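# Sort objects into matching labelled bins with two arms

## Task

Place every object into the bin whose label matches it, and leave any object that matches no label on the table outside the bins, not above one. No object may stick out over a bin's rim, and every bin must be standing level when the scene ends.

## Robot and tools

Robot: two arms, left_arm and right_arm, on a table. left_arm carries a left hand and right_arm a right hand; the left hand is the mirror of the right. Measured bases in the scene frame: left_arm at (-0.036, +0.357, 0) m, right_arm at (-0.067, -0.421, 0) m. Scene frame: origin at table-top height midway between the nominal bases, +z up, +x out over the table, left_arm on the +y side. Image left and right do not match these sides.

Hand point axes (right hand): +z runs along the straight fingers toward their tips, +x runs across the palm away from the thumb, and +y points out of the palm face, which sits at y = -0.062 m. On the left hand +x points toward the thumb. Straight fingertips reach about 0.139 m past the knuckles, which sit at z = -0.017 m. A rigid mast near the wrist on the palm side (x +0.05 to +0.10, z -0.16 to -0.11) can strike objects.

The 48-number row is used by both execute_actions and move. It is a single list covering both arms, every value in [-1, 1]. Order: left_arm dx, dy, dz, rx, ry, rz; then 16 left-hand motor values; left current_limit; left speed; then the same 24 values for right_arm. The six pose values are offsets, not poses. They are measured along that arm's own Hand target axes and start from the Hand target as it stood when the action or move began. 1.0 equals 0.6 m or 180 degrees, and rx, ry, rz together form one rotation vector. Six zeros re-command the current Hand target. Sending the same offset again moves the arm further. Each step, the commanded orientation is clipped to within 32 degrees of the measured one.

Hand motor order: index_mcp, index_abd, index_pip, index_dip, middle_mcp, middle_abd, middle_pip, middle_dip, ring_mcp, ring_abd, ring_pip, ring_dip, thumb_cmc, thumb_axl, thumb_mcp, thumb_ipl. These are absolute goal angles, not offsets, scaled linearly between each hinge's stops. Going toward -1 curls the finger toward the palm. The straight values are: _mcp +0.75, _abd +0.00, _pip +0.58, _dip +0.70, thumb_cmc +0.71, thumb_axl +0.68, thumb_mcp +0.23, thumb_ipl +0.17. A 0 is a real goal. To leave a hand unchanged, copy back its hand_goal, hand_current_limit and hand_speed. current_limit maps -1..+1 onto 0..550 mA, with a floor of 11 mA. speed sets the goal rate to (speed+1)/2 of 8.5 rad/s. Both start at +0.4 and -0.6 and persist until changed. On right_arm, a thumb_mcp goal is capped at +52.0 degrees. Grip force comes from setting goals past the object's surface. A motor drawing 495 mA or more for 5 s shuts off for 10 s and drops whatever it held.

Tools:
- execute_actions: actions is a list of actions. Each action is up to 15 rows at 1/30 s per row, and a shorter action repeats its last row. Every row inside one action counts from that action's starting Hand target. cameras is optional; images come back for an empty actions list or when cameras are named.
- move: target is one 48-number row or up to 15 rows. Every row is an offset from the same starting Hand targets. The arms travel in straight lines, finish together, take at least 0.5 s and at most 10 s, and ignore obstacles. speed is in m/s, 0.002 to 3.6, default 0.25; rotation is limited to twice that in rad/s. It may be a single number or one per target. blend is a corner radius in m, and 0 means stop at each point. stop_force is 3 to 120 N and ends an arm's path when its wrist sensor feels that much push against the motion. Use it only for slow, straight approaches, and leave it out when backing away from a contact. zero (default true) re-zeroes the sensor before the move. blocking=false returns after 0.5 s but cannot be combined with stop_force. The result adds a move: line reporting done, off_target, moving, held or fault. limits=paced means the pose was clipped, and limits=held means steps were withheld. An arm not named there finished within 3 mm and 2 degrees.
- wait: seconds from 0 to 10; arms hold their last command.
- stop: brakes a running move.
- zoom_image: camera (cam_high, cam_left_wrist, cam_right_wrist) and region [x0, y0, x1, y1] in image pixels, at most 504 wide and high, taken from the newest images. All images are 896x504.
- zero_wrist_force: arm is left_arm or right_arm.
- finished_scene: optional scene, 1. This is final.

Results: end_effector_position (m), end_effector_quat_wxyz and velocities are in the scene frame. Hand target is the last commanded pose and is the base for the next offsets. The hand often stops a little short of it; to close the gap, send the missing distance as an offset. Joint positions and torques are listed. Wrist force and torque are in the end effector's axes, plus the peak since the last reading. hand_goal, hand_measured, hand_current_ma and hand_state are listed per motor; hand_state is moving, goal, blocked or overload.

Avoid the following. Dropping objects, releasing them while they move, or letting anything leave the table; an object left off the table fails the scene. Striking fixed or heavy things or slamming anything. Contact between the two arms or hands; the clearance check does not stop fingers. Sweeping a path close to an arm's own base; route around it instead. Commanding targets beyond a firm contact, since the arms are stiff. About 150 N on an arm, or joint torques past 136 N m (shoulder and elbow) or roughly 16 to 16.9 N m (wrists), stops that arm for 10 s. Motors reaching 85 °C brake the arm for 30 to 60 s or longer, so do not hold loads or stretched poses for long. Loose objects can be nudged by outside pushes now and then, so check the cameras before finishing.

Each tool is called after "Call:" by a JSON object that holds its "method" and its "body".

## Session

Call:
{"method": "execute_actions", "body": {"actions": []}}

Scene clock: 0.00 s.
left_arm: end_effector_position=(+0.5306, -0.0883, +0.1430) hand_goal=(+0.754, +0.000, +0.576, +0.696, +0.754, +0.000, +0.576, +0.696, +0.754, +0.000, +0.576, +0.696, +0.714, +0.678, +0.226, +0.168) hand_measured=(+0.754, +0.000, +0.576, +0.696, +0.754, +0.000, +0.576, +0.696, +0.754, +0.000, +0.576, +0.696, +0.714, +0.678, +0.226, +0.168) hand_current_ma=(+0, +0, +0, +0, +0, +0, +0, +0, +0, +0, +0, +0, +0, +0, +0, +0) hand_state=(goal, goal, goal, goal, goal, goal, goal, goal, goal, goal, goal, goal, goal, goal, goal, goal) hand_current_limit=0.40 hand_speed=-0.60 end_effector_quat_wxyz=(+0.021, +0.030, +0.999, -0.027) | right_arm: end_effector_position=(+0.3856, -0.3897, +0.3883) hand_goal=(+0.754, +0.000, +0.576, +0.696, +0.754, +0.000, +0.576, +0.696, +0.754, +0.000, +0.576, +0.696, +0.714, +0.678, +0.226, +0.168) hand_measured=(+0.754, +0.000, +0.576, +0.696, +0.754, +0.000, +0.576, +0.696, +0.754, +0.000, +0.576, +0.696, +0.714, +0.678, +0.226, +0.168) hand_current_ma=(+0, +0, +0, +0, +0, +0, +0, +0, +0, +0, +0, +0, +0, +0, +0, +0) hand_state=(goal, goal, goal, goal, goal, goal, goal, goal, goal, goal, goal, goal, goal, goal, goal, goal) hand_current_limit=0.40 hand_speed=-0.60 end_effector_quat_wxyz=(-0.080, +0.773, -0.319, +0.543)
Joint positions: left_arm=[2.598 -2.308 -1.107 -1.235 1.545 -2.074] | right_arm=[0.044 -1.868 2.185 -3.036 -1.803 2.212]
Joint velocities: within noise
Joint torques (N m): no reading
Wrist force (N): no reading
Wrist torque (N m): no reading
Wrist force, peak (N): no reading
Hand target: left_arm +0.5306, -0.0883, +0.1430; +0.021, +0.030, +0.999, -0.027 | right_arm +0.3856, -0.3897, +0.3883; -0.080, +0.773, -0.319, +0.543

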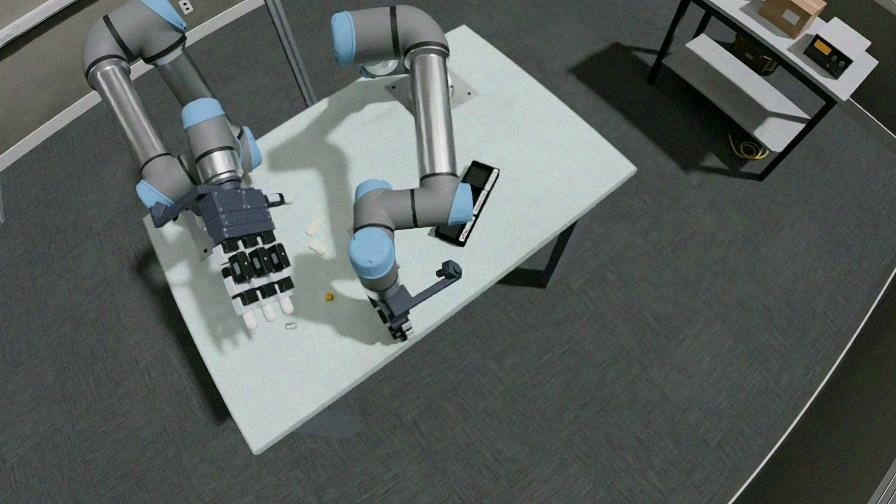

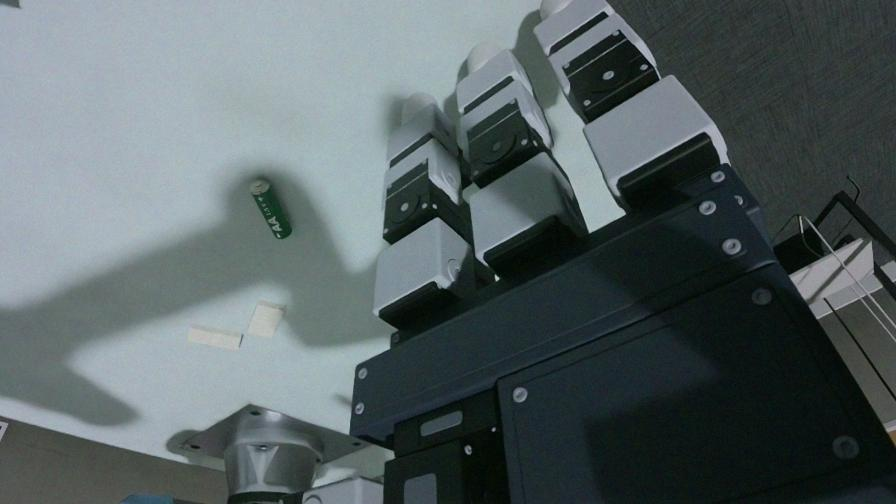

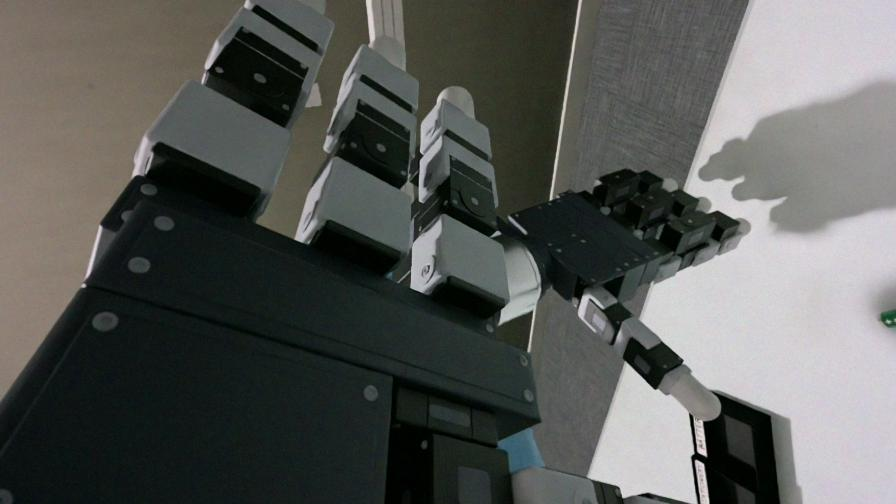

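Call:
{"method": "zoom_image", "body": {"camera": "cam_high", "region": [400, 140, 520, 260]}}

Call:
{"method": "zoom_image", "body": {"camera": "cam_high", "region": [260, 200, 380, 350]}}

Call:
{"method": "zoom_image", "body": {"camera": "cam_left_wrist", "region": [150, 150, 350, 370]}}

Call:
{"method": "zoom_image", "body": {"camera": "cam_right_wrist", "region": [600, 250, 896, 504]}}

Scaled by 4.200.

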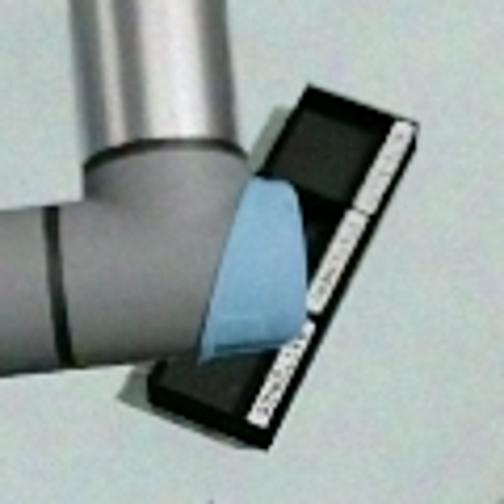

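Scaled by 3.360.

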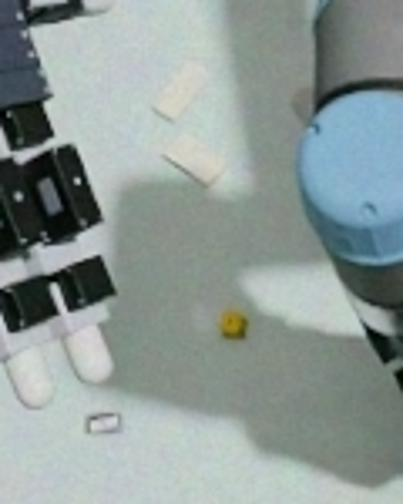

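Scaled by 2.291.

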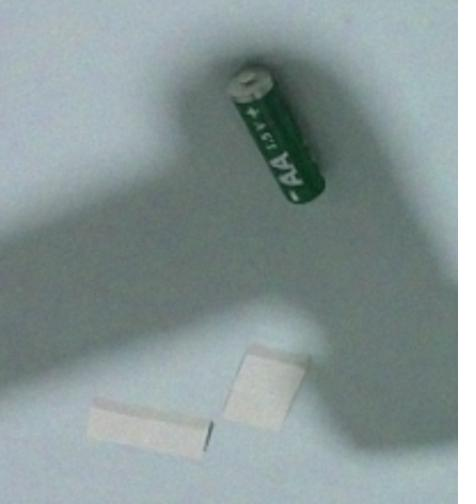

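Scaled by 1.703.

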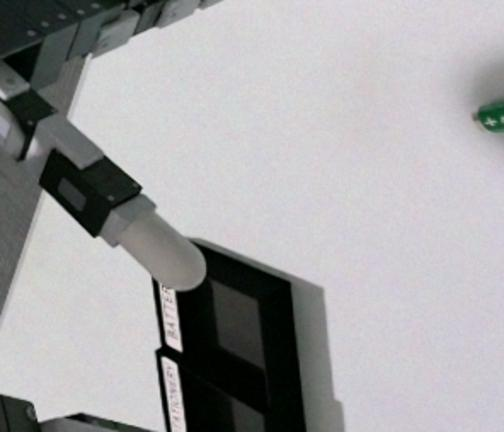

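Call:
{"method": "move", "body": {"target": [0.05,0.05,-0.27,0,0,0,0.754,0,0.576,0.696,0.754,0,0.576,0.696,0.754,0,0.576,0.696,0.714,0.678,0.226,0.168,0.4,-0.6,0,0,0,0,0,0,0.754,0,0.576,0.696,0.754,0,0.576,0.696,0.754,0,0.576,0.696,0.714,0.678,0.226,0.168,0.4,-0.6], "cameras": ["all"]}}

Scene clock: 129.10 s.
left_arm: end_effector_position=(+0.4962, -0.0477, +0.3017) hand_goal=(+0.754, +0.000, +0.576, +0.696, +0.754, +0.000, +0.576, +0.696, +0.754, +0.000, +0.576, +0.696, +0.714, +0.678, +0.226, +0.168) hand_measured=(+0.754, +0.000, +0.576, +0.696, +0.754, +0.000, +0.576, +0.696, +0.754, +0.000, +0.576, +0.696, +0.714, +0.678, +0.224, +0.168) hand_current_ma=(+0, +0, +0, +0, +0, +0, +0, +0, +0, +0, +0, +0, +0, +0, -2, +0) hand_state=(goal, goal, goal, goal, goal, goal, goal, goal, goal, goal, goal, goal, goal, goal, goal, goal) hand_current_limit=0.40 hand_speed=-0.60 end_effector_quat_wxyz=(+0.021, +0.029, +0.999, -0.027) | right_arm: end_effector_position=(+0.3856, -0.3897, +0.3883) hand_goal=(+0.754, +0.000, +0.576, +0.696, +0.754, +0.000, +0.576, +0.696, +0.754, +0.000, +0.576, +0.696, +0.714, +0.678, +0.226, +0.168) hand_measured=(+0.752, +0.000, +0.576, +0.696, +0.752, +0.000, +0.576, +0.696, +0.752, +0.000, +0.576, +0.696, +0.712, +0.678, +0.226, +0.168) hand_current_ma=(-1, +0, +0, +0, -1, +0, +0, +0, -1, +0, +0, +0, +0, +0, +0, +0) hand_state=(goal, goal, goal, goal, goal, goal, goal, goal, goal, goal, goal, goal, goal, goal, goal, goal) hand_current_limit=0.40 hand_speed=-0.60 end_effector_quat_wxyz=(-0.080, +0.773, -0.319, +0.543)
Joint positions: left_arm=[2.621 -2.108 -1.027 -1.515 1.544 -2.051] | right_arm=[0.044 -1.868 2.185 -3.036 -1.803 2.212]
Joint torques (N m): left_arm=[-8.82 51.1 14.43 1.88 -2.12 -1.11] | right_arm=[0.05 -11.32 -23.96 -2.85 -0.3 -0.09]
Wrist force (N): left_arm=[-0.3 0.2 0.1] | right_arm=[0.2 -0.2 -0.1]
Wrist torque (N m): left_arm=[0.03 0.01 -0.12] | right_arm=[-0.02 -0.03 0.01]
Wrist force, peak (N): left_arm=[-0.3 -0.2 2.6] | right_arm=[0.4 -0.3 -0.4]
Hand target: left_arm +0.4961, -0.0477, +0.3018; +0.021, +0.030, +0.999, -0.027 | right_arm +0.3856, -0.3897, +0.3883; -0.080, +0.773, -0.319, +0.543
Off the commanded pose: left_arm 0.000 m, 0 deg | right_arm 0.000 m, 0 deg.
move: done
camera_calibration:
cam_left_wrist: T_world_to_cam=[[0.742156, -0.66399, 0.0912231, -0.468404], [-0.501575, -0.459958, 0.732708, -0.0414614], [-0.444552, -0.589539, -0.674401, 0.518639], [0, 0, 0, 1]] pos_world=[0.557395, -0.0243277, 0.422879]

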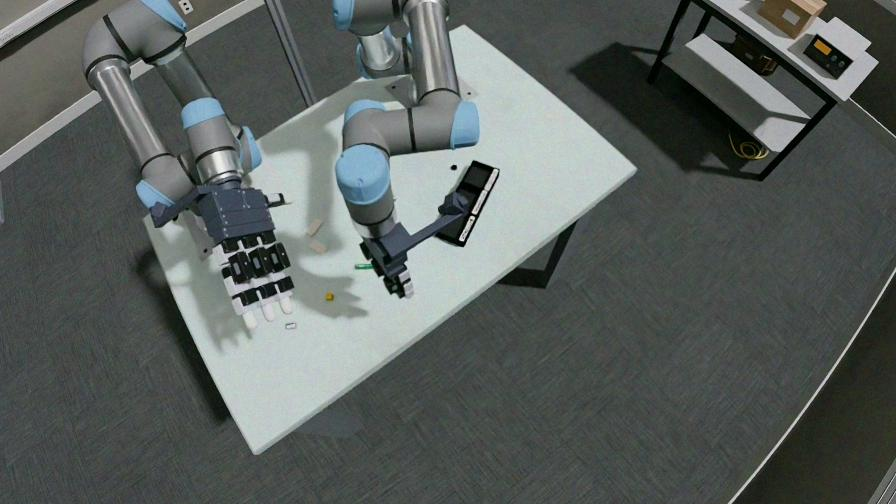

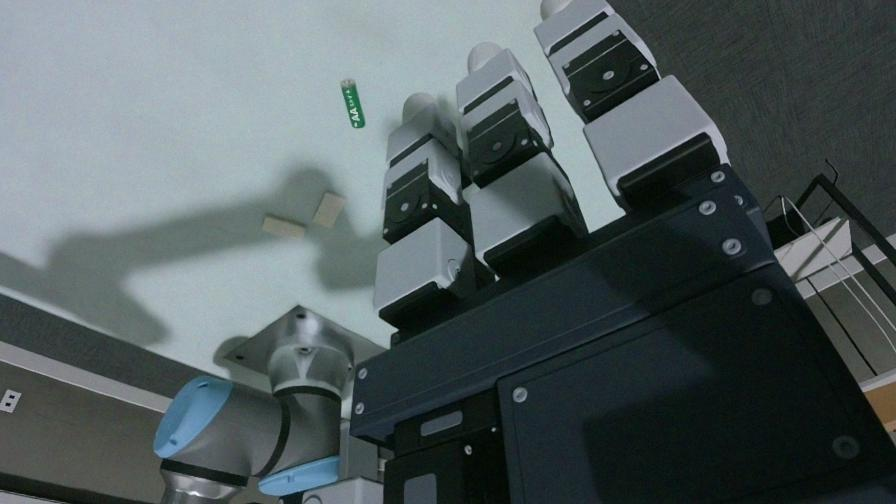

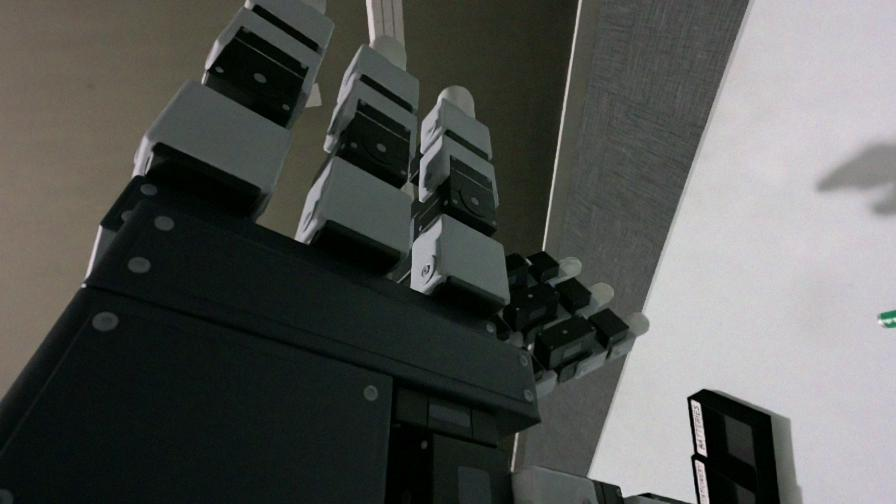

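Call:
{"method": "move", "body": {"target": [[0,0,0,0,0,0,0.575,0,-0.62,0.696,0.754,0,-0.883,-0.174,0.754,0,-0.883,-0.174,-0.514,0.678,0.121,-0.262,0.4,-0.2,0.232,-0.018,0.283,0.2628,-0.1567,-0.1329,0.754,0,0.576,0.696,0.754,0,0.576,0.696,0.754,0,0.576,0.696,0.714,0.678,0.226,0.168,0.4,-0.6],[0.161,-0.217,0.175,0.2776,-0.2439,-0.1028,0.575,0,-0.62,0.696,0.754,0,-0.883,-0.174,0.754,0,-0.883,-0.174,-0.514,0.678,0.121,-0.262,0.4,-0.2,0.232,-0.018,0.283,0.2628,-0.1567,-0.1329,0.754,0,0.576,0.696,0.754,0,0.576,0.696,0.754,0,0.576,0.696,0.714,0.678,0.226,0.168,0.4,-0.6]], "speed": 0.4, "cameras": ["all"]}}

Scene clock: 291.83 s.
left_arm: end_effector_position=(+0.3960, -0.1777, +0.1997) hand_goal=(+0.576, +0.000, -0.620, +0.696, +0.754, +0.000, -0.882, -0.174, +0.754, +0.000, -0.882, -0.174, -0.514, +0.678, +0.122, -0.262) hand_measured=(+0.574, +0.000, -0.616, +0.696, +0.750, +0.000, -0.876, -0.172, +0.752, +0.000, -0.876, -0.172, -0.512, +0.678, +0.120, -0.260) hand_current_ma=(-1, +0, +2, +0, -2, +0, +3, +1, -1, +0, +3, +1, +1, +0, -1, +1) hand_state=(goal, goal, goal, goal, goal, goal, goal, goal, goal, goal, goal, goal, goal, goal, goal, goal) hand_current_limit=0.40 hand_speed=-0.20 end_effector_quat_wxyz=(+0.361, -0.129, +0.809, -0.446) | right_arm: end_effector_position=(+0.5699, -0.4999, +0.4353) hand_goal=(+0.754, +0.000, +0.576, +0.696, +0.754, +0.000, +0.576, +0.696, +0.754, +0.000, +0.576, +0.696, +0.714, +0.678, +0.226, +0.168) hand_measured=(+0.750, +0.002, +0.576, +0.696, +0.750, +0.000, +0.576, +0.696, +0.750, +0.000, +0.576, +0.696, +0.710, +0.678, +0.226, +0.168) hand_current_ma=(-2, +0, +0, +0, -1, +0, +0, +0, -1, +0, +0, +0, -1, +0, +0, +0) hand_state=(goal, goal, goal, goal, goal, goal, goal, goal, goal, goal, goal, goal, goal, goal, goal, goal) hand_current_limit=0.40 hand_speed=-0.60 end_effector_quat_wxyz=(-0.341, +0.829, +0.110, +0.430)
Joint positions: left_arm=[2.43 -2.019 -1.922 0.449 1.568 -2.618] | right_arm=[-0.588 -1.593 1.68 -1.978 -0.433 0.888]
Joint torques (N m): left_arm=[12.29 34.76 29.21 5.32 -0.63 -1.26] | right_arm=[8.95 -35.41 -29.54 -5.02 2.33 2.4]
Wrist force (N): left_arm=[-2.3 0.2 0.9] | right_arm=[0.6 -0.3 -0.1]
Wrist torque (N m): left_arm=[0.56 0.14 -0.13] | right_arm=[-0.01 -0.08 0.07]
Wrist force, peak (N): left_arm=[-2.6 -0.5 1.1] | right_arm=[-0.6 -1.3 -0.7]
Hand target: left_arm +0.3961, -0.1777, +0.1997; +0.361, -0.129, +0.809, -0.446 | right_arm +0.5699, -0.4999, +0.4353; -0.341, +0.829, +0.110, +0.430
Off the commanded pose: left_arm 0.000 m, 0 deg | right_arm 0.000 m, 0 deg.
move: done
camera_calibration:
cam_left_wrist: T_world_to_cam=[[0.465152, 0.0756446, 0.881993, -0.387826], [-0.878984, -0.0786854, 0.470314, 0.192743], [0.104977, -0.994025, 0.0298897, -0.101591], [0, 0, 0, 1]] pos_world=[0.360481, -0.056481, 0.254447]
cam_right_wrist: T_world_to_cam=[[-0.212547, -0.374373, -0.90259, 0.358952], [-0.96793, -0.0459322, 0.246985, 0.365747], [-0.133923, 0.92614, -0.352605, 0.819719], [0, 0, 0, 1]] pos_world=[0.540091, -0.607992, 0.522689]

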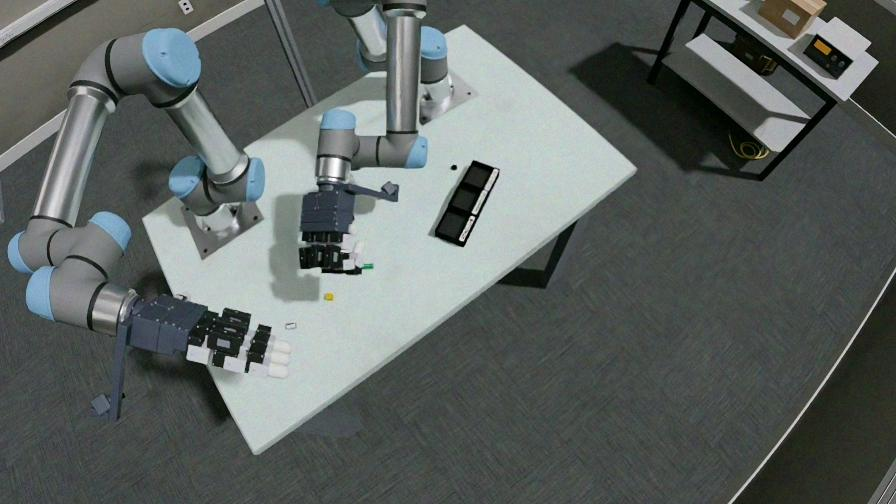

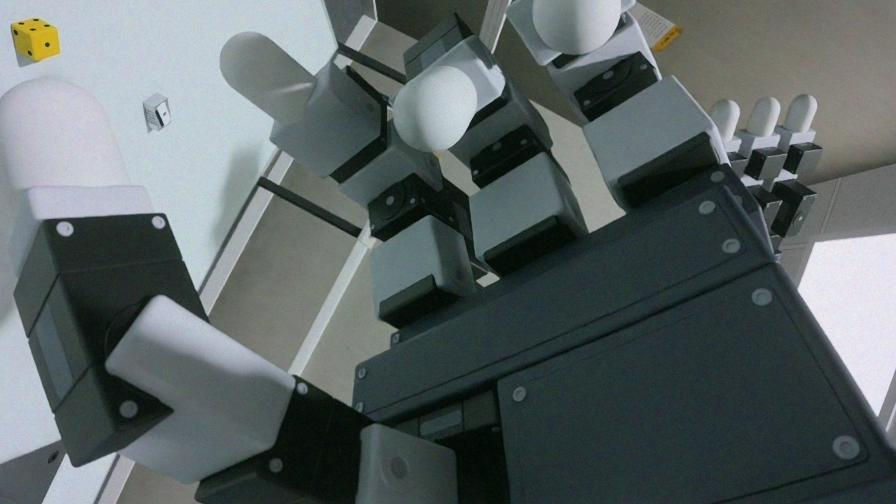

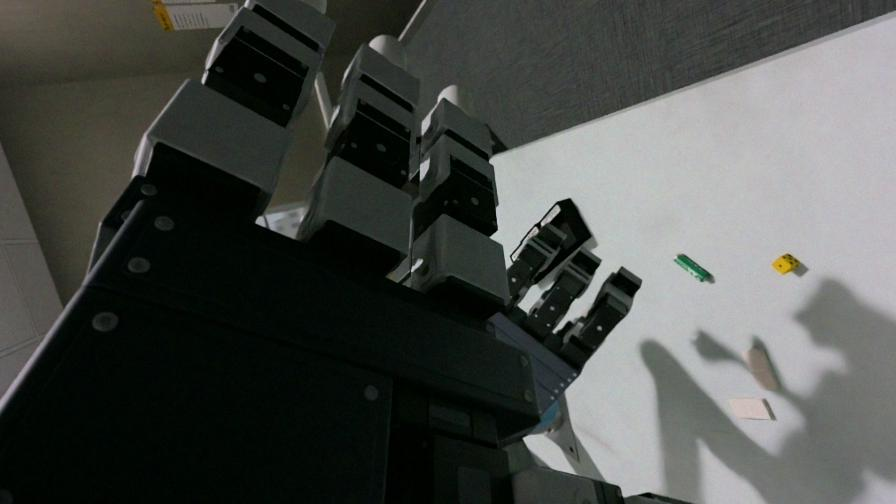

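Call:
{"method": "zoom_image", "body": {"camera": "cam_left_wrist", "region": [0, 0, 240, 150]}}

Call:
{"method": "zoom_image", "body": {"camera": "cam_right_wrist", "region": [640, 200, 860, 440]}}

Call:
{"method": "zoom_image", "body": {"camera": "cam_high", "region": [425, 145, 515, 255]}}

Call:
{"method": "zoom_image", "body": {"camera": "cam_high", "region": [270, 230, 390, 340]}}

Scaled by 2.100.

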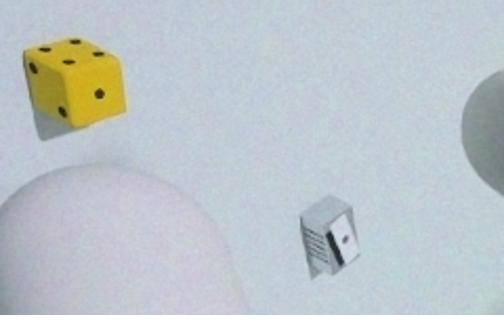

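Scaled by 2.100.

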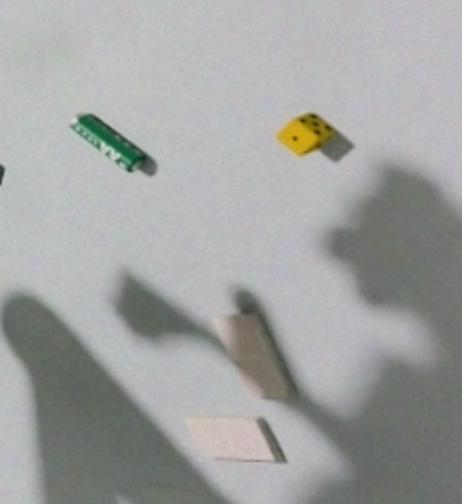

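Scaled by 4.582.

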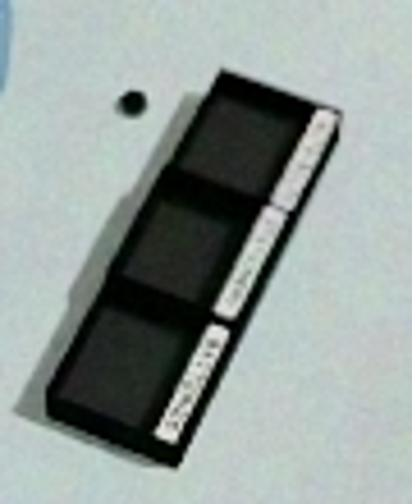

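Scaled by 4.200.

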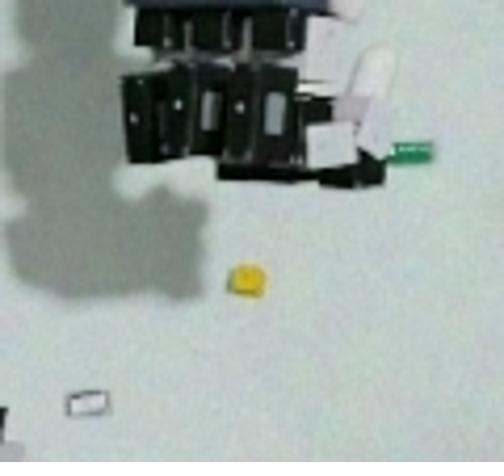

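Call:
{"method": "move", "body": {"target": [0.0902,0.1808,0.0783,-0.0418,-0.0724,-0.0304,0.544,0,-0.737,0.696,0.754,0,-0.883,-0.174,0.754,0,-0.883,-0.174,-0.514,0.678,0.121,-0.262,0.4,-0.2,0,0,0,0,0,0,0.754,0,0.576,0.696,0.754,0,0.576,0.696,0.754,0,0.576,0.696,0.714,0.678,0.226,0.168,0.4,-0.6], "speed": 0.25, "cameras": ["cam_left_wrist","cam_right_wrist"]}}

Call:
{"method": "zoom_image", "body": {"camera": "cam_right_wrist", "region": [500, 150, 840, 340]}}

Scene clock: 329.17 s.
left_arm: end_effector_position=(+0.3999, -0.1746, +0.1105) hand_goal=(+0.544, +0.000, -0.736, +0.696, +0.754, +0.000, -0.882, -0.174, +0.754, +0.000, -0.882, -0.174, -0.514, +0.678, +0.122, -0.262) hand_measured=(+0.538, +0.000, -0.732, +0.696, +0.748, +0.000, -0.878, -0.172, +0.748, +0.000, -0.878, -0.172, -0.510, +0.678, +0.122, -0.260) hand_current_ma=(-3, +0, +2, +0, -5, +0, +2, +1, -4, +0, +2, +1, +2, +0, +0, +1) hand_state=(goal, goal, goal, goal, goal, goal, goal, goal, goal, goal, goal, goal, goal, goal, goal, goal) hand_current_limit=0.40 hand_speed=-0.20 end_effector_quat_wxyz=(+0.401, -0.205, +0.793, -0.409) | right_arm: end_effector_position=(+0.5699, -0.4999, +0.4353) hand_goal=(+0.754, +0.000, +0.576, +0.696, +0.754, +0.000, +0.576, +0.696, +0.754, +0.000, +0.576, +0.696, +0.714, +0.678, +0.226, +0.168) hand_measured=(+0.750, +0.002, +0.576, +0.696, +0.750, +0.000, +0.576, +0.696, +0.750, +0.000, +0.576, +0.696, +0.710, +0.678, +0.226, +0.168) hand_current_ma=(-2, +0, +0, +0, -1, +0, +0, +0, -1, +0, +0, +0, -1, +0, +0, +0) hand_state=(goal, goal, goal, goal, goal, goal, goal, goal, goal, goal, goal, goal, goal, goal, goal, goal) hand_current_limit=0.40 hand_speed=-0.60 end_effector_quat_wxyz=(-0.341, +0.829, +0.110, +0.430)
Joint positions: left_arm=[2.371 -2.217 -1.906 0.621 1.802 -2.706] | right_arm=[-0.588 -1.593 1.68 -1.978 -0.433 0.888]
Joint torques (N m): left_arm=[14.17 39.6 3.21 0.26 -1.77 0.45] | right_arm=[9.47 -34.62 -17.85 -5.03 0.14 2.43]
Wrist force (N): left_arm=[-3.1 -0.1 1.4] | right_arm=[0.3 -0.3 0.1]
Wrist torque (N m): left_arm=[0.46 0.28 -0.20] | right_arm=[-0.02 -0.05 0.05]
Wrist force, peak (N): left_arm=[5.5 13.8 8.3] | right_arm=[0.6 -0.4 -0.4]
Hand target: left_arm +0.3999, -0.1744, +0.1103; +0.401, -0.205, +0.794, -0.409 (not the last commanded pose) | right_arm +0.5699, -0.4999, +0.4353; -0.341, +0.829, +0.110, +0.430
Off the commanded pose: left_arm 0.041 m, 5 deg | right_arm 0.000 m, 0 deg.
move: held (left_arm; a check stopped the path); limits=held
pose unreachable (left arm): on one or more control steps of this call, first in action 0 (counted from 0), this arm could not follow its commanded pose, so it was not sent that pose on those steps. It may still have moved: this result reports where it is.
cause: moving toward the commanded pose would bring two parts of the arm too close to each other (joints 4 (wrist 1) to 6 (wrist 3) lie between them).
camera_calibration:
cam_left_wrist: T_world_to_cam=[[0.443183, 0.1626, 0.881561, -0.287159], [-0.847643, -0.243995, 0.471135, 0.196924], [0.291703, -0.956048, 0.0296922, -0.164183], [0, 0, 0, 1]] pos_world=[0.342078, -0.0622265, 0.165246]
cam_right_wrist: T_world_to_cam=[[-0.212547, -0.374373, -0.90259, 0.358952], [-0.96793, -0.0459322, 0.246985, 0.365747], [-0.133923, 0.92614, -0.352605, 0.819719], [0, 0, 0, 1]] pos_world=[0.540091, -0.607992, 0.522689]
Images, in order (width x height): cam_left_wrist 896x504, cam_right_wrist 896x504.

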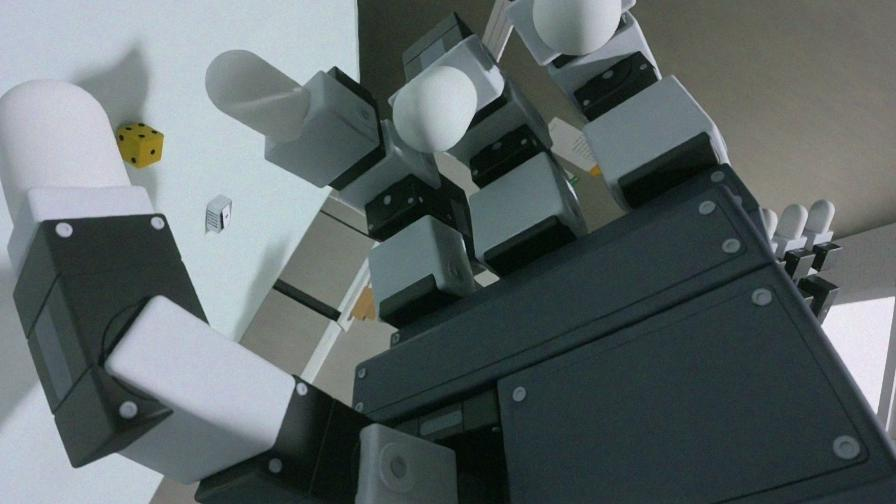

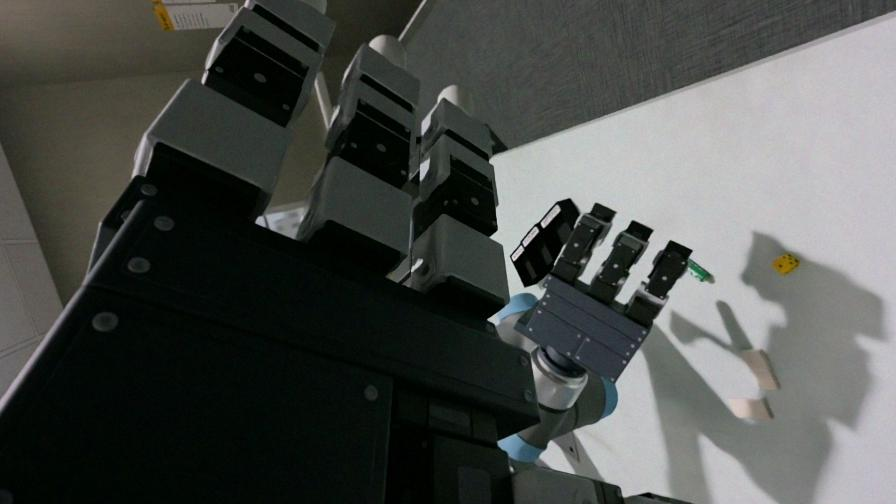

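Scaled by 1.482.

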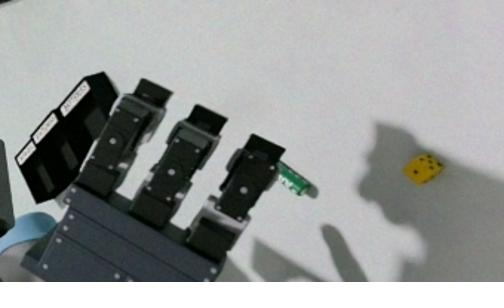

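Call:
{"method": "move", "body": {"target": [0.047,0.0437,0.0265,0.035,0.0606,0.0255,0.544,0,-0.737,0.696,0.754,0,-0.883,-0.174,0.754,0,-0.883,-0.174,-0.514,0.678,0.121,-0.262,0.4,-0.2,0,0,0,0,0,0,0.754,0,0.576,0.696,0.754,0,0.576,0.696,0.754,0,0.576,0.696,0.714,0.678,0.226,0.168,0.4,-0.6], "speed": 0.25, "cameras": ["cam_left_wrist","cam_right_wrist"]}}

Call:
{"method": "zoom_image", "body": {"camera": "cam_right_wrist", "region": [500, 150, 840, 340]}}

Scene clock: 348.90 s.
left_arm: end_effector_position=(+0.3961, -0.1852, +0.0702) hand_goal=(+0.544, +0.000, -0.736, +0.696, +0.754, +0.000, -0.882, -0.174, +0.754, +0.000, -0.882, -0.174, -0.514, +0.678, +0.122, -0.262) hand_measured=(+0.538, +0.000, -0.732, +0.696, +0.748, +0.000, -0.878, -0.172, +0.748, +0.000, -0.878, -0.172, -0.510, +0.678, +0.122, -0.260) hand_current_ma=(-3, +0, +2, +0, -5, +0, +2, +1, -4, +0, +2, +1, +2, +0, +0, +1) hand_state=(goal, goal, goal, goal, goal, goal, goal, goal, goal, goal, goal, goal, goal, goal, goal, goal) hand_current_limit=0.40 hand_speed=-0.20 end_effector_quat_wxyz=(+0.351, -0.112, +0.812, -0.453) | right_arm: end_effector_position=(+0.5699, -0.4999, +0.4353) hand_goal=(+0.754, +0.000, +0.576, +0.696, +0.754, +0.000, +0.576, +0.696, +0.754, +0.000, +0.576, +0.696, +0.714, +0.678, +0.226, +0.168) hand_measured=(+0.750, +0.002, +0.576, +0.696, +0.750, +0.000, +0.576, +0.696, +0.750, +0.000, +0.576, +0.696, +0.710, +0.678, +0.226, +0.168) hand_current_ma=(-2, +0, +0, +0, -1, +0, +0, +0, -1, +0, +0, +0, -1, +0, +0, +0) hand_state=(goal, goal, goal, goal, goal, goal, goal, goal, goal, goal, goal, goal, goal, goal, goal, goal) hand_current_limit=0.40 hand_speed=-0.60 end_effector_quat_wxyz=(-0.341, +0.829, +0.110, +0.430)
Joint positions: left_arm=[2.435 -2.288 -1.942 0.737 1.523 -2.602] | right_arm=[-0.588 -1.593 1.68 -1.978 -0.433 0.888]
Joint torques (N m): left_arm=[-8.93 48.62 26.7 0.68 -2.09 0.43] | right_arm=[9.58 -35.14 -18.74 -5.03 0.12 2.43]
Wrist force (N): left_arm=[-3.0 0.4 0.9] | right_arm=[0.3 -0.2 0.1]
Wrist torque (N m): left_arm=[0.56 0.26 -0.33] | right_arm=[-0.01 -0.06 0.05]
Wrist force, peak (N): left_arm=[-5.3 0.2 1.2] | right_arm=[0.7 -0.4 -0.1]
Hand target: left_arm +0.3960, -0.1853, +0.0703; +0.351, -0.111, +0.812, -0.453 | right_arm +0.5699, -0.4999, +0.4353; -0.341, +0.829, +0.110, +0.430
Off the commanded pose: left_arm 0.000 m, 0 deg | right_arm 0.000 m, 0 deg.
move: done
camera_calibration:
cam_left_wrist: T_world_to_cam=[[0.468948, 0.0556852, 0.881469, -0.278194], [-0.881001, -0.0412958, 0.471308, 0.260799], [0.0626458, -0.997594, 0.0296931, -0.0890156], [0, 0, 0, 1]] pos_world=[0.365799, -0.0625403, 0.124945]
cam_right_wrist: T_world_to_cam=[[-0.212547, -0.374373, -0.90259, 0.358952], [-0.96793, -0.0459322, 0.246985, 0.365747], [-0.133923, 0.92614, -0.352605, 0.819719], [0, 0, 0, 1]] pos_world=[0.540091, -0.607992, 0.522689]
Images, in order (width x height): cam_left_wrist 896x504, cam_right_wrist 896x504.

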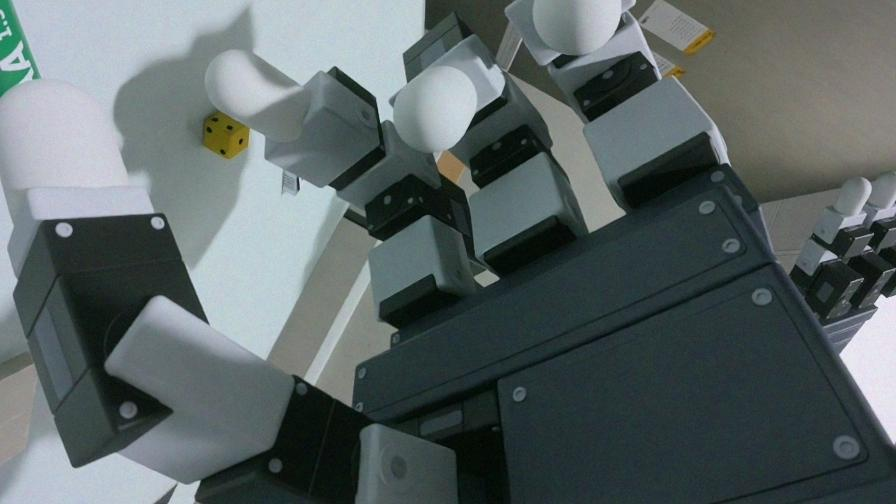

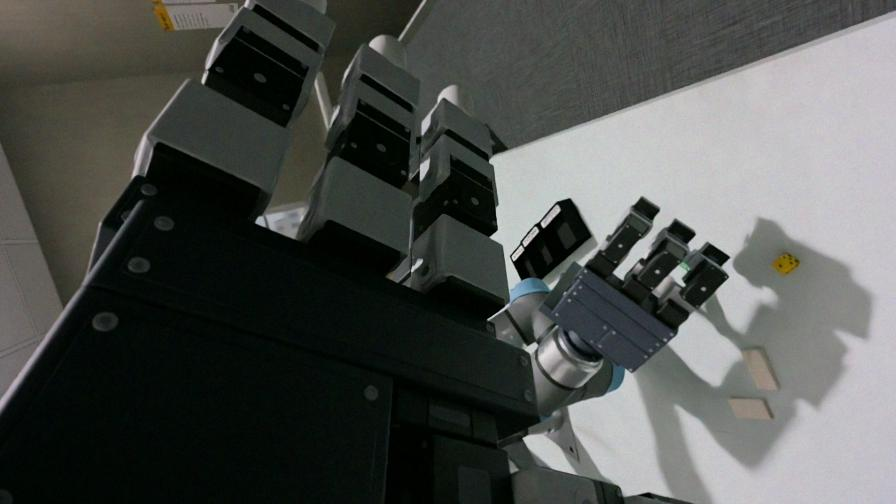

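Scaled by 1.482.

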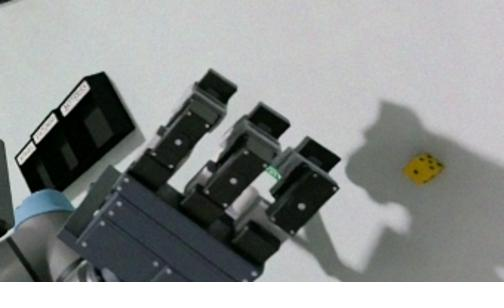

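Call:
{"method": "move", "body": {"target": [0.0243,0.0421,0.0177,0,0,0,0.544,0,-0.737,0.696,0.754,0,-0.883,-0.174,0.754,0,-0.883,-0.174,-0.514,0.678,0.121,-0.262,0.4,-0.2,0,0,0,0,0,0,0.754,0,0.576,0.696,0.754,0,0.576,0.696,0.754,0,0.576,0.696,0.714,0.678,0.226,0.168,0.4,-0.6], "speed": 0.05, "stop_force": 8, "cameras": ["cam_left_wrist","cam_right_wrist"]}}

Call:
{"method": "zoom_image", "body": {"camera": "cam_right_wrist", "region": [600, 150, 800, 350]}}

Scene clock: 365.77 s.
left_arm: end_effector_position=(+0.3960, -0.1854, +0.0392) hand_goal=(+0.544, +0.000, -0.736, +0.696, +0.754, +0.000, -0.882, -0.174, +0.754, +0.000, -0.882, -0.174, -0.514, +0.678, +0.122, -0.262) hand_measured=(+0.538, +0.000, -0.732, +0.696, +0.748, +0.000, -0.878, -0.172, +0.748, +0.000, -0.878, -0.172, -0.510, +0.678, +0.122, -0.260) hand_current_ma=(-3, +0, +2, +0, -5, +0, +2, +1, -4, +0, +2, +1, +2, +0, +0, +1) hand_state=(goal, goal, goal, goal, goal, goal, goal, goal, goal, goal, goal, goal, goal, goal, goal, goal) hand_current_limit=0.40 hand_speed=-0.20 end_effector_quat_wxyz=(+0.351, -0.111, +0.812, -0.453) | right_arm: end_effector_position=(+0.5699, -0.4999, +0.4353) hand_goal=(+0.754, +0.000, +0.576, +0.696, +0.754, +0.000, +0.576, +0.696, +0.754, +0.000, +0.576, +0.696, +0.714, +0.678, +0.226, +0.168) hand_measured=(+0.750, +0.002, +0.576, +0.696, +0.750, +0.000, +0.576, +0.696, +0.750, +0.000, +0.576, +0.696, +0.710, +0.678, +0.226, +0.168) hand_current_ma=(-2, +0, +0, +0, -1, +0, +0, +0, -1, +0, +0, +0, -1, +0, +0, +0) hand_state=(goal, goal, goal, goal, goal, goal, goal, goal, goal, goal, goal, goal, goal, goal, goal, goal) hand_current_limit=0.40 hand_speed=-0.60 end_effector_quat_wxyz=(-0.341, +0.829, +0.110, +0.430)
Joint positions: left_arm=[2.435 -2.358 -1.933 0.799 1.522 -2.602] | right_arm=[-0.588 -1.593 1.68 -1.978 -0.433 0.888]
Joint torques (N m): left_arm=[-8.62 52.31 -0.64 0.07 2.24 -1.15] | right_arm=[10 -34.75 -17.99 -4.99 0.06 2.44]
Wrist force (N): left_arm=[-2.7 0.2 0.4] | right_arm=[0.3 -0.3 -0.2]
Wrist torque (N m): left_arm=[0.57 0.19 -0.31] | right_arm=[0.00 -0.05 0.05]
Wrist force, peak (N): left_arm=[-3.2 0.3 0.8] | right_arm=[0.6 -0.6 -0.2]
Hand target: left_arm +0.3960, -0.1853, +0.0392; +0.351, -0.111, +0.812, -0.453 | right_arm +0.5699, -0.4999, +0.4353; -0.341, +0.829, +0.110, +0.430
Off the commanded pose: left_arm 0.000 m, 0 deg | right_arm 0.000 m, 0 deg.
move: done
camera_calibration:
cam_left_wrist: T_world_to_cam=[[0.468892, 0.0556249, 0.881502, -0.250849], [-0.881067, -0.0407667, 0.471232, 0.27547], [0.0621482, -0.997619, 0.029894, -0.0880337], [0, 0, 0, 1]] pos_world=[0.365799, -0.0626406, 0.0939455]
cam_right_wrist: T_world_to_cam=[[-0.212547, -0.374373, -0.90259, 0.358952], [-0.96793, -0.0459322, 0.246985, 0.365747], [-0.133923, 0.92614, -0.352605, 0.819719], [0, 0, 0, 1]] pos_world=[0.540091, -0.607992, 0.522689]
Images, in order (width x height): cam_left_wrist 896x504, cam_right_wrist 896x504.

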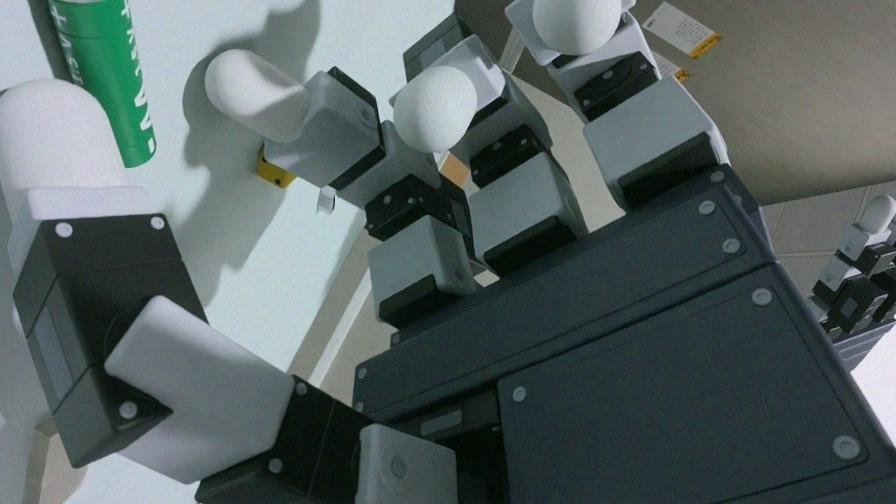

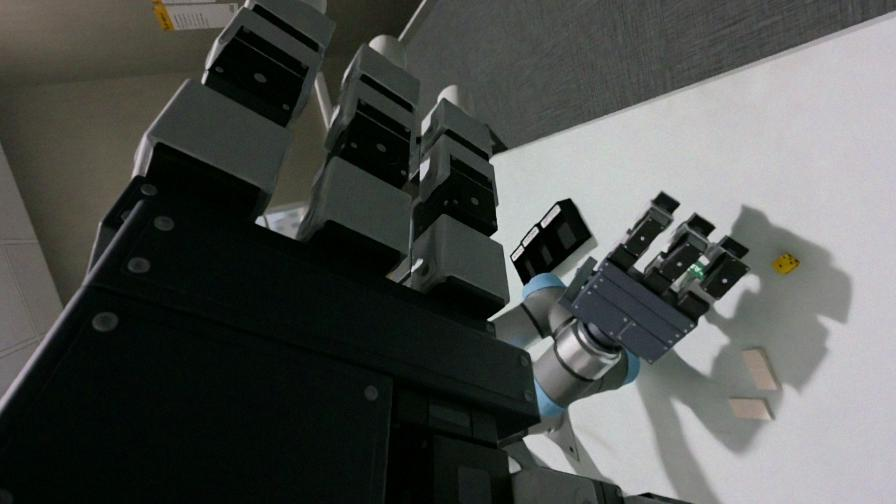

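Scaled by 2.520.

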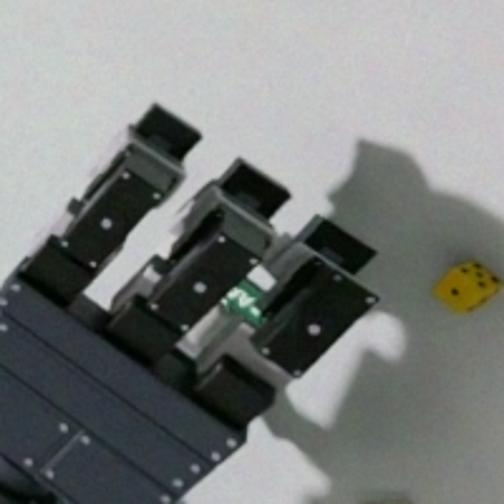

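Call:
{"method": "move", "body": {"target": [[0.0024,0.0041,0.0017,0,0,0,0.544,0,-0.737,0.696,0.754,0,-0.883,-0.174,0.754,0,-0.883,-0.174,-0.514,0.678,0.121,-0.262,0.2,-0.6,0,0,0,0,0,0,0.754,0,0.576,0.696,0.754,0,0.576,0.696,0.754,0,0.576,0.696,0.714,0.678,0.226,0.168,0.4,-0.6],[0.0024,0.0041,0.0017,0,0,0,0.28,0,-0.64,0.696,0.754,0,-0.883,-0.174,0.754,0,-0.883,-0.174,-0.514,0.678,0.121,-0.262,0.2,-0.6,0,0,0,0,0,0,0.754,0,0.576,0.696,0.754,0,0.576,0.696,0.754,0,0.576,0.696,0.714,0.678,0.226,0.168,0.4,-0.6],[0.0024,0.0041,0.0017,0,0,0,0.042,0,-0.5,0.65,0.754,0,-0.883,-0.174,0.754,0,-0.883,-0.174,-0.514,0.678,0.121,-0.262,0.2,-0.6,0,0,0,0,0,0,0.754,0,0.576,0.696,0.754,0,0.576,0.696,0.754,0,0.576,0.696,0.714,0.678,0.226,0.168,0.4,-0.6]], "speed": 0.05, "cameras": ["cam_left_wrist","cam_right_wrist"]}}

Call:
{"method": "zoom_image", "body": {"camera": "cam_right_wrist", "region": [600, 150, 800, 350]}}

Scene clock: 380.83 s.
left_arm: end_effector_position=(+0.3959, -0.1854, +0.0362) hand_goal=(+0.042, +0.000, -0.500, +0.650, +0.754, +0.000, -0.882, -0.174, +0.754, +0.000, -0.882, -0.174, -0.514, +0.678, +0.122, -0.262) hand_measured=(+0.448, -0.018, -0.582, +0.628, +0.748, +0.000, -0.878, -0.172, +0.748, +0.000, -0.878, -0.172, -0.512, +0.678, +0.122, -0.262) hand_current_ma=(+330, -16, -199, -28, -5, +0, +2, +1, -4, +0, +2, +1, +1, +0, +0, +0) hand_state=(blocked, goal, blocked, blocked, goal, goal, goal, goal, goal, goal, goal, goal, goal, goal, goal, goal) hand_current_limit=0.20 hand_speed=-0.60 end_effector_quat_wxyz=(+0.351, -0.111, +0.812, -0.453) | right_arm: end_effector_position=(+0.5699, -0.4999, +0.4353) hand_goal=(+0.754, +0.000, +0.576, +0.696, +0.754, +0.000, +0.576, +0.696, +0.754, +0.000, +0.576, +0.696, +0.714, +0.678, +0.226, +0.168) hand_measured=(+0.750, +0.002, +0.576, +0.696, +0.750, +0.000, +0.576, +0.696, +0.750, +0.000, +0.576, +0.696, +0.710, +0.678, +0.226, +0.168) hand_current_ma=(-2, +0, +0, +0, -1, +0, +0, +0, -1, +0, +0, +0, -1, +0, +0, +0) hand_state=(goal, goal, goal, goal, goal, goal, goal, goal, goal, goal, goal, goal, goal, goal, goal, goal) hand_current_limit=0.40 hand_speed=-0.60 end_effector_quat_wxyz=(-0.341, +0.829, +0.110, +0.430)
Joint positions: left_arm=[2.435 -2.365 -1.932 0.805 1.522 -2.602] | right_arm=[-0.588 -1.593 1.68 -1.978 -0.433 0.888]
Joint torques (N m): left_arm=[-5.03 43.1 -2.99 -1.51 2.06 -1.17] | right_arm=[9.71 -34.62 -18.9 -5.04 0.2 2.54]
Wrist force (N): left_arm=[-5.6 -12.2 0.0] | right_arm=[0.3 -0.4 -0.1]
Wrist torque (N m): left_arm=[0.73 0.17 -0.57] | right_arm=[-0.03 -0.04 0.04]
Wrist force, peak (N): left_arm=[-5.9 -12.3 -0.1] | right_arm=[0.6 -0.6 -0.2]
Hand target: left_arm +0.3959, -0.1854, +0.0362; +0.351, -0.111, +0.812, -0.453 | right_arm +0.5699, -0.4999, +0.4353; -0.341, +0.829, +0.110, +0.430
Off the commanded pose: left_arm 0.000 m, 0 deg | right_arm 0.000 m, 0 deg.
move: done
camera_calibration:
cam_left_wrist: T_world_to_cam=[[0.468892, 0.0556249, 0.881502, -0.248152], [-0.881067, -0.0407667, 0.471232, 0.276791], [0.0621482, -0.997619, 0.029894, -0.0880375], [0, 0, 0, 1]] pos_world=[0.365699, -0.0627406, 0.0909455]
cam_right_wrist: T_world_to_cam=[[-0.212547, -0.374373, -0.90259, 0.358952], [-0.96793, -0.0459322, 0.246985, 0.365747], [-0.133923, 0.92614, -0.352605, 0.819719], [0, 0, 0, 1]] pos_world=[0.540091, -0.607992, 0.522689]
Images, in order (width x height): cam_left_wrist 896x504, cam_right_wrist 896x504.

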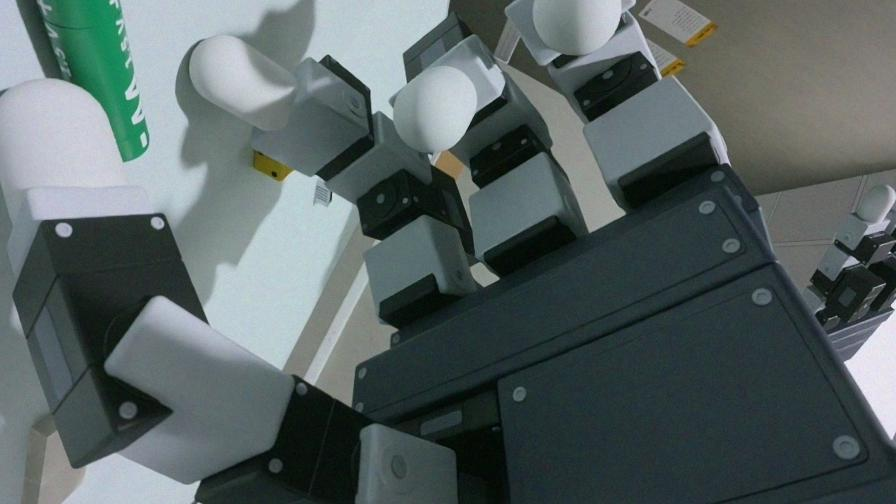

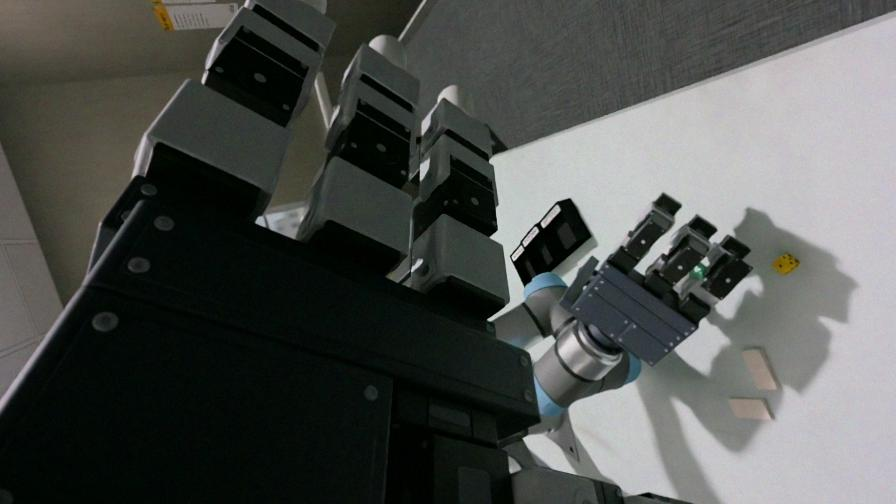

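Scaled by 2.520.

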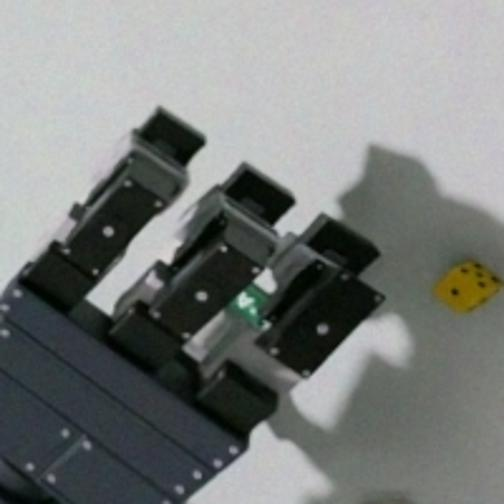

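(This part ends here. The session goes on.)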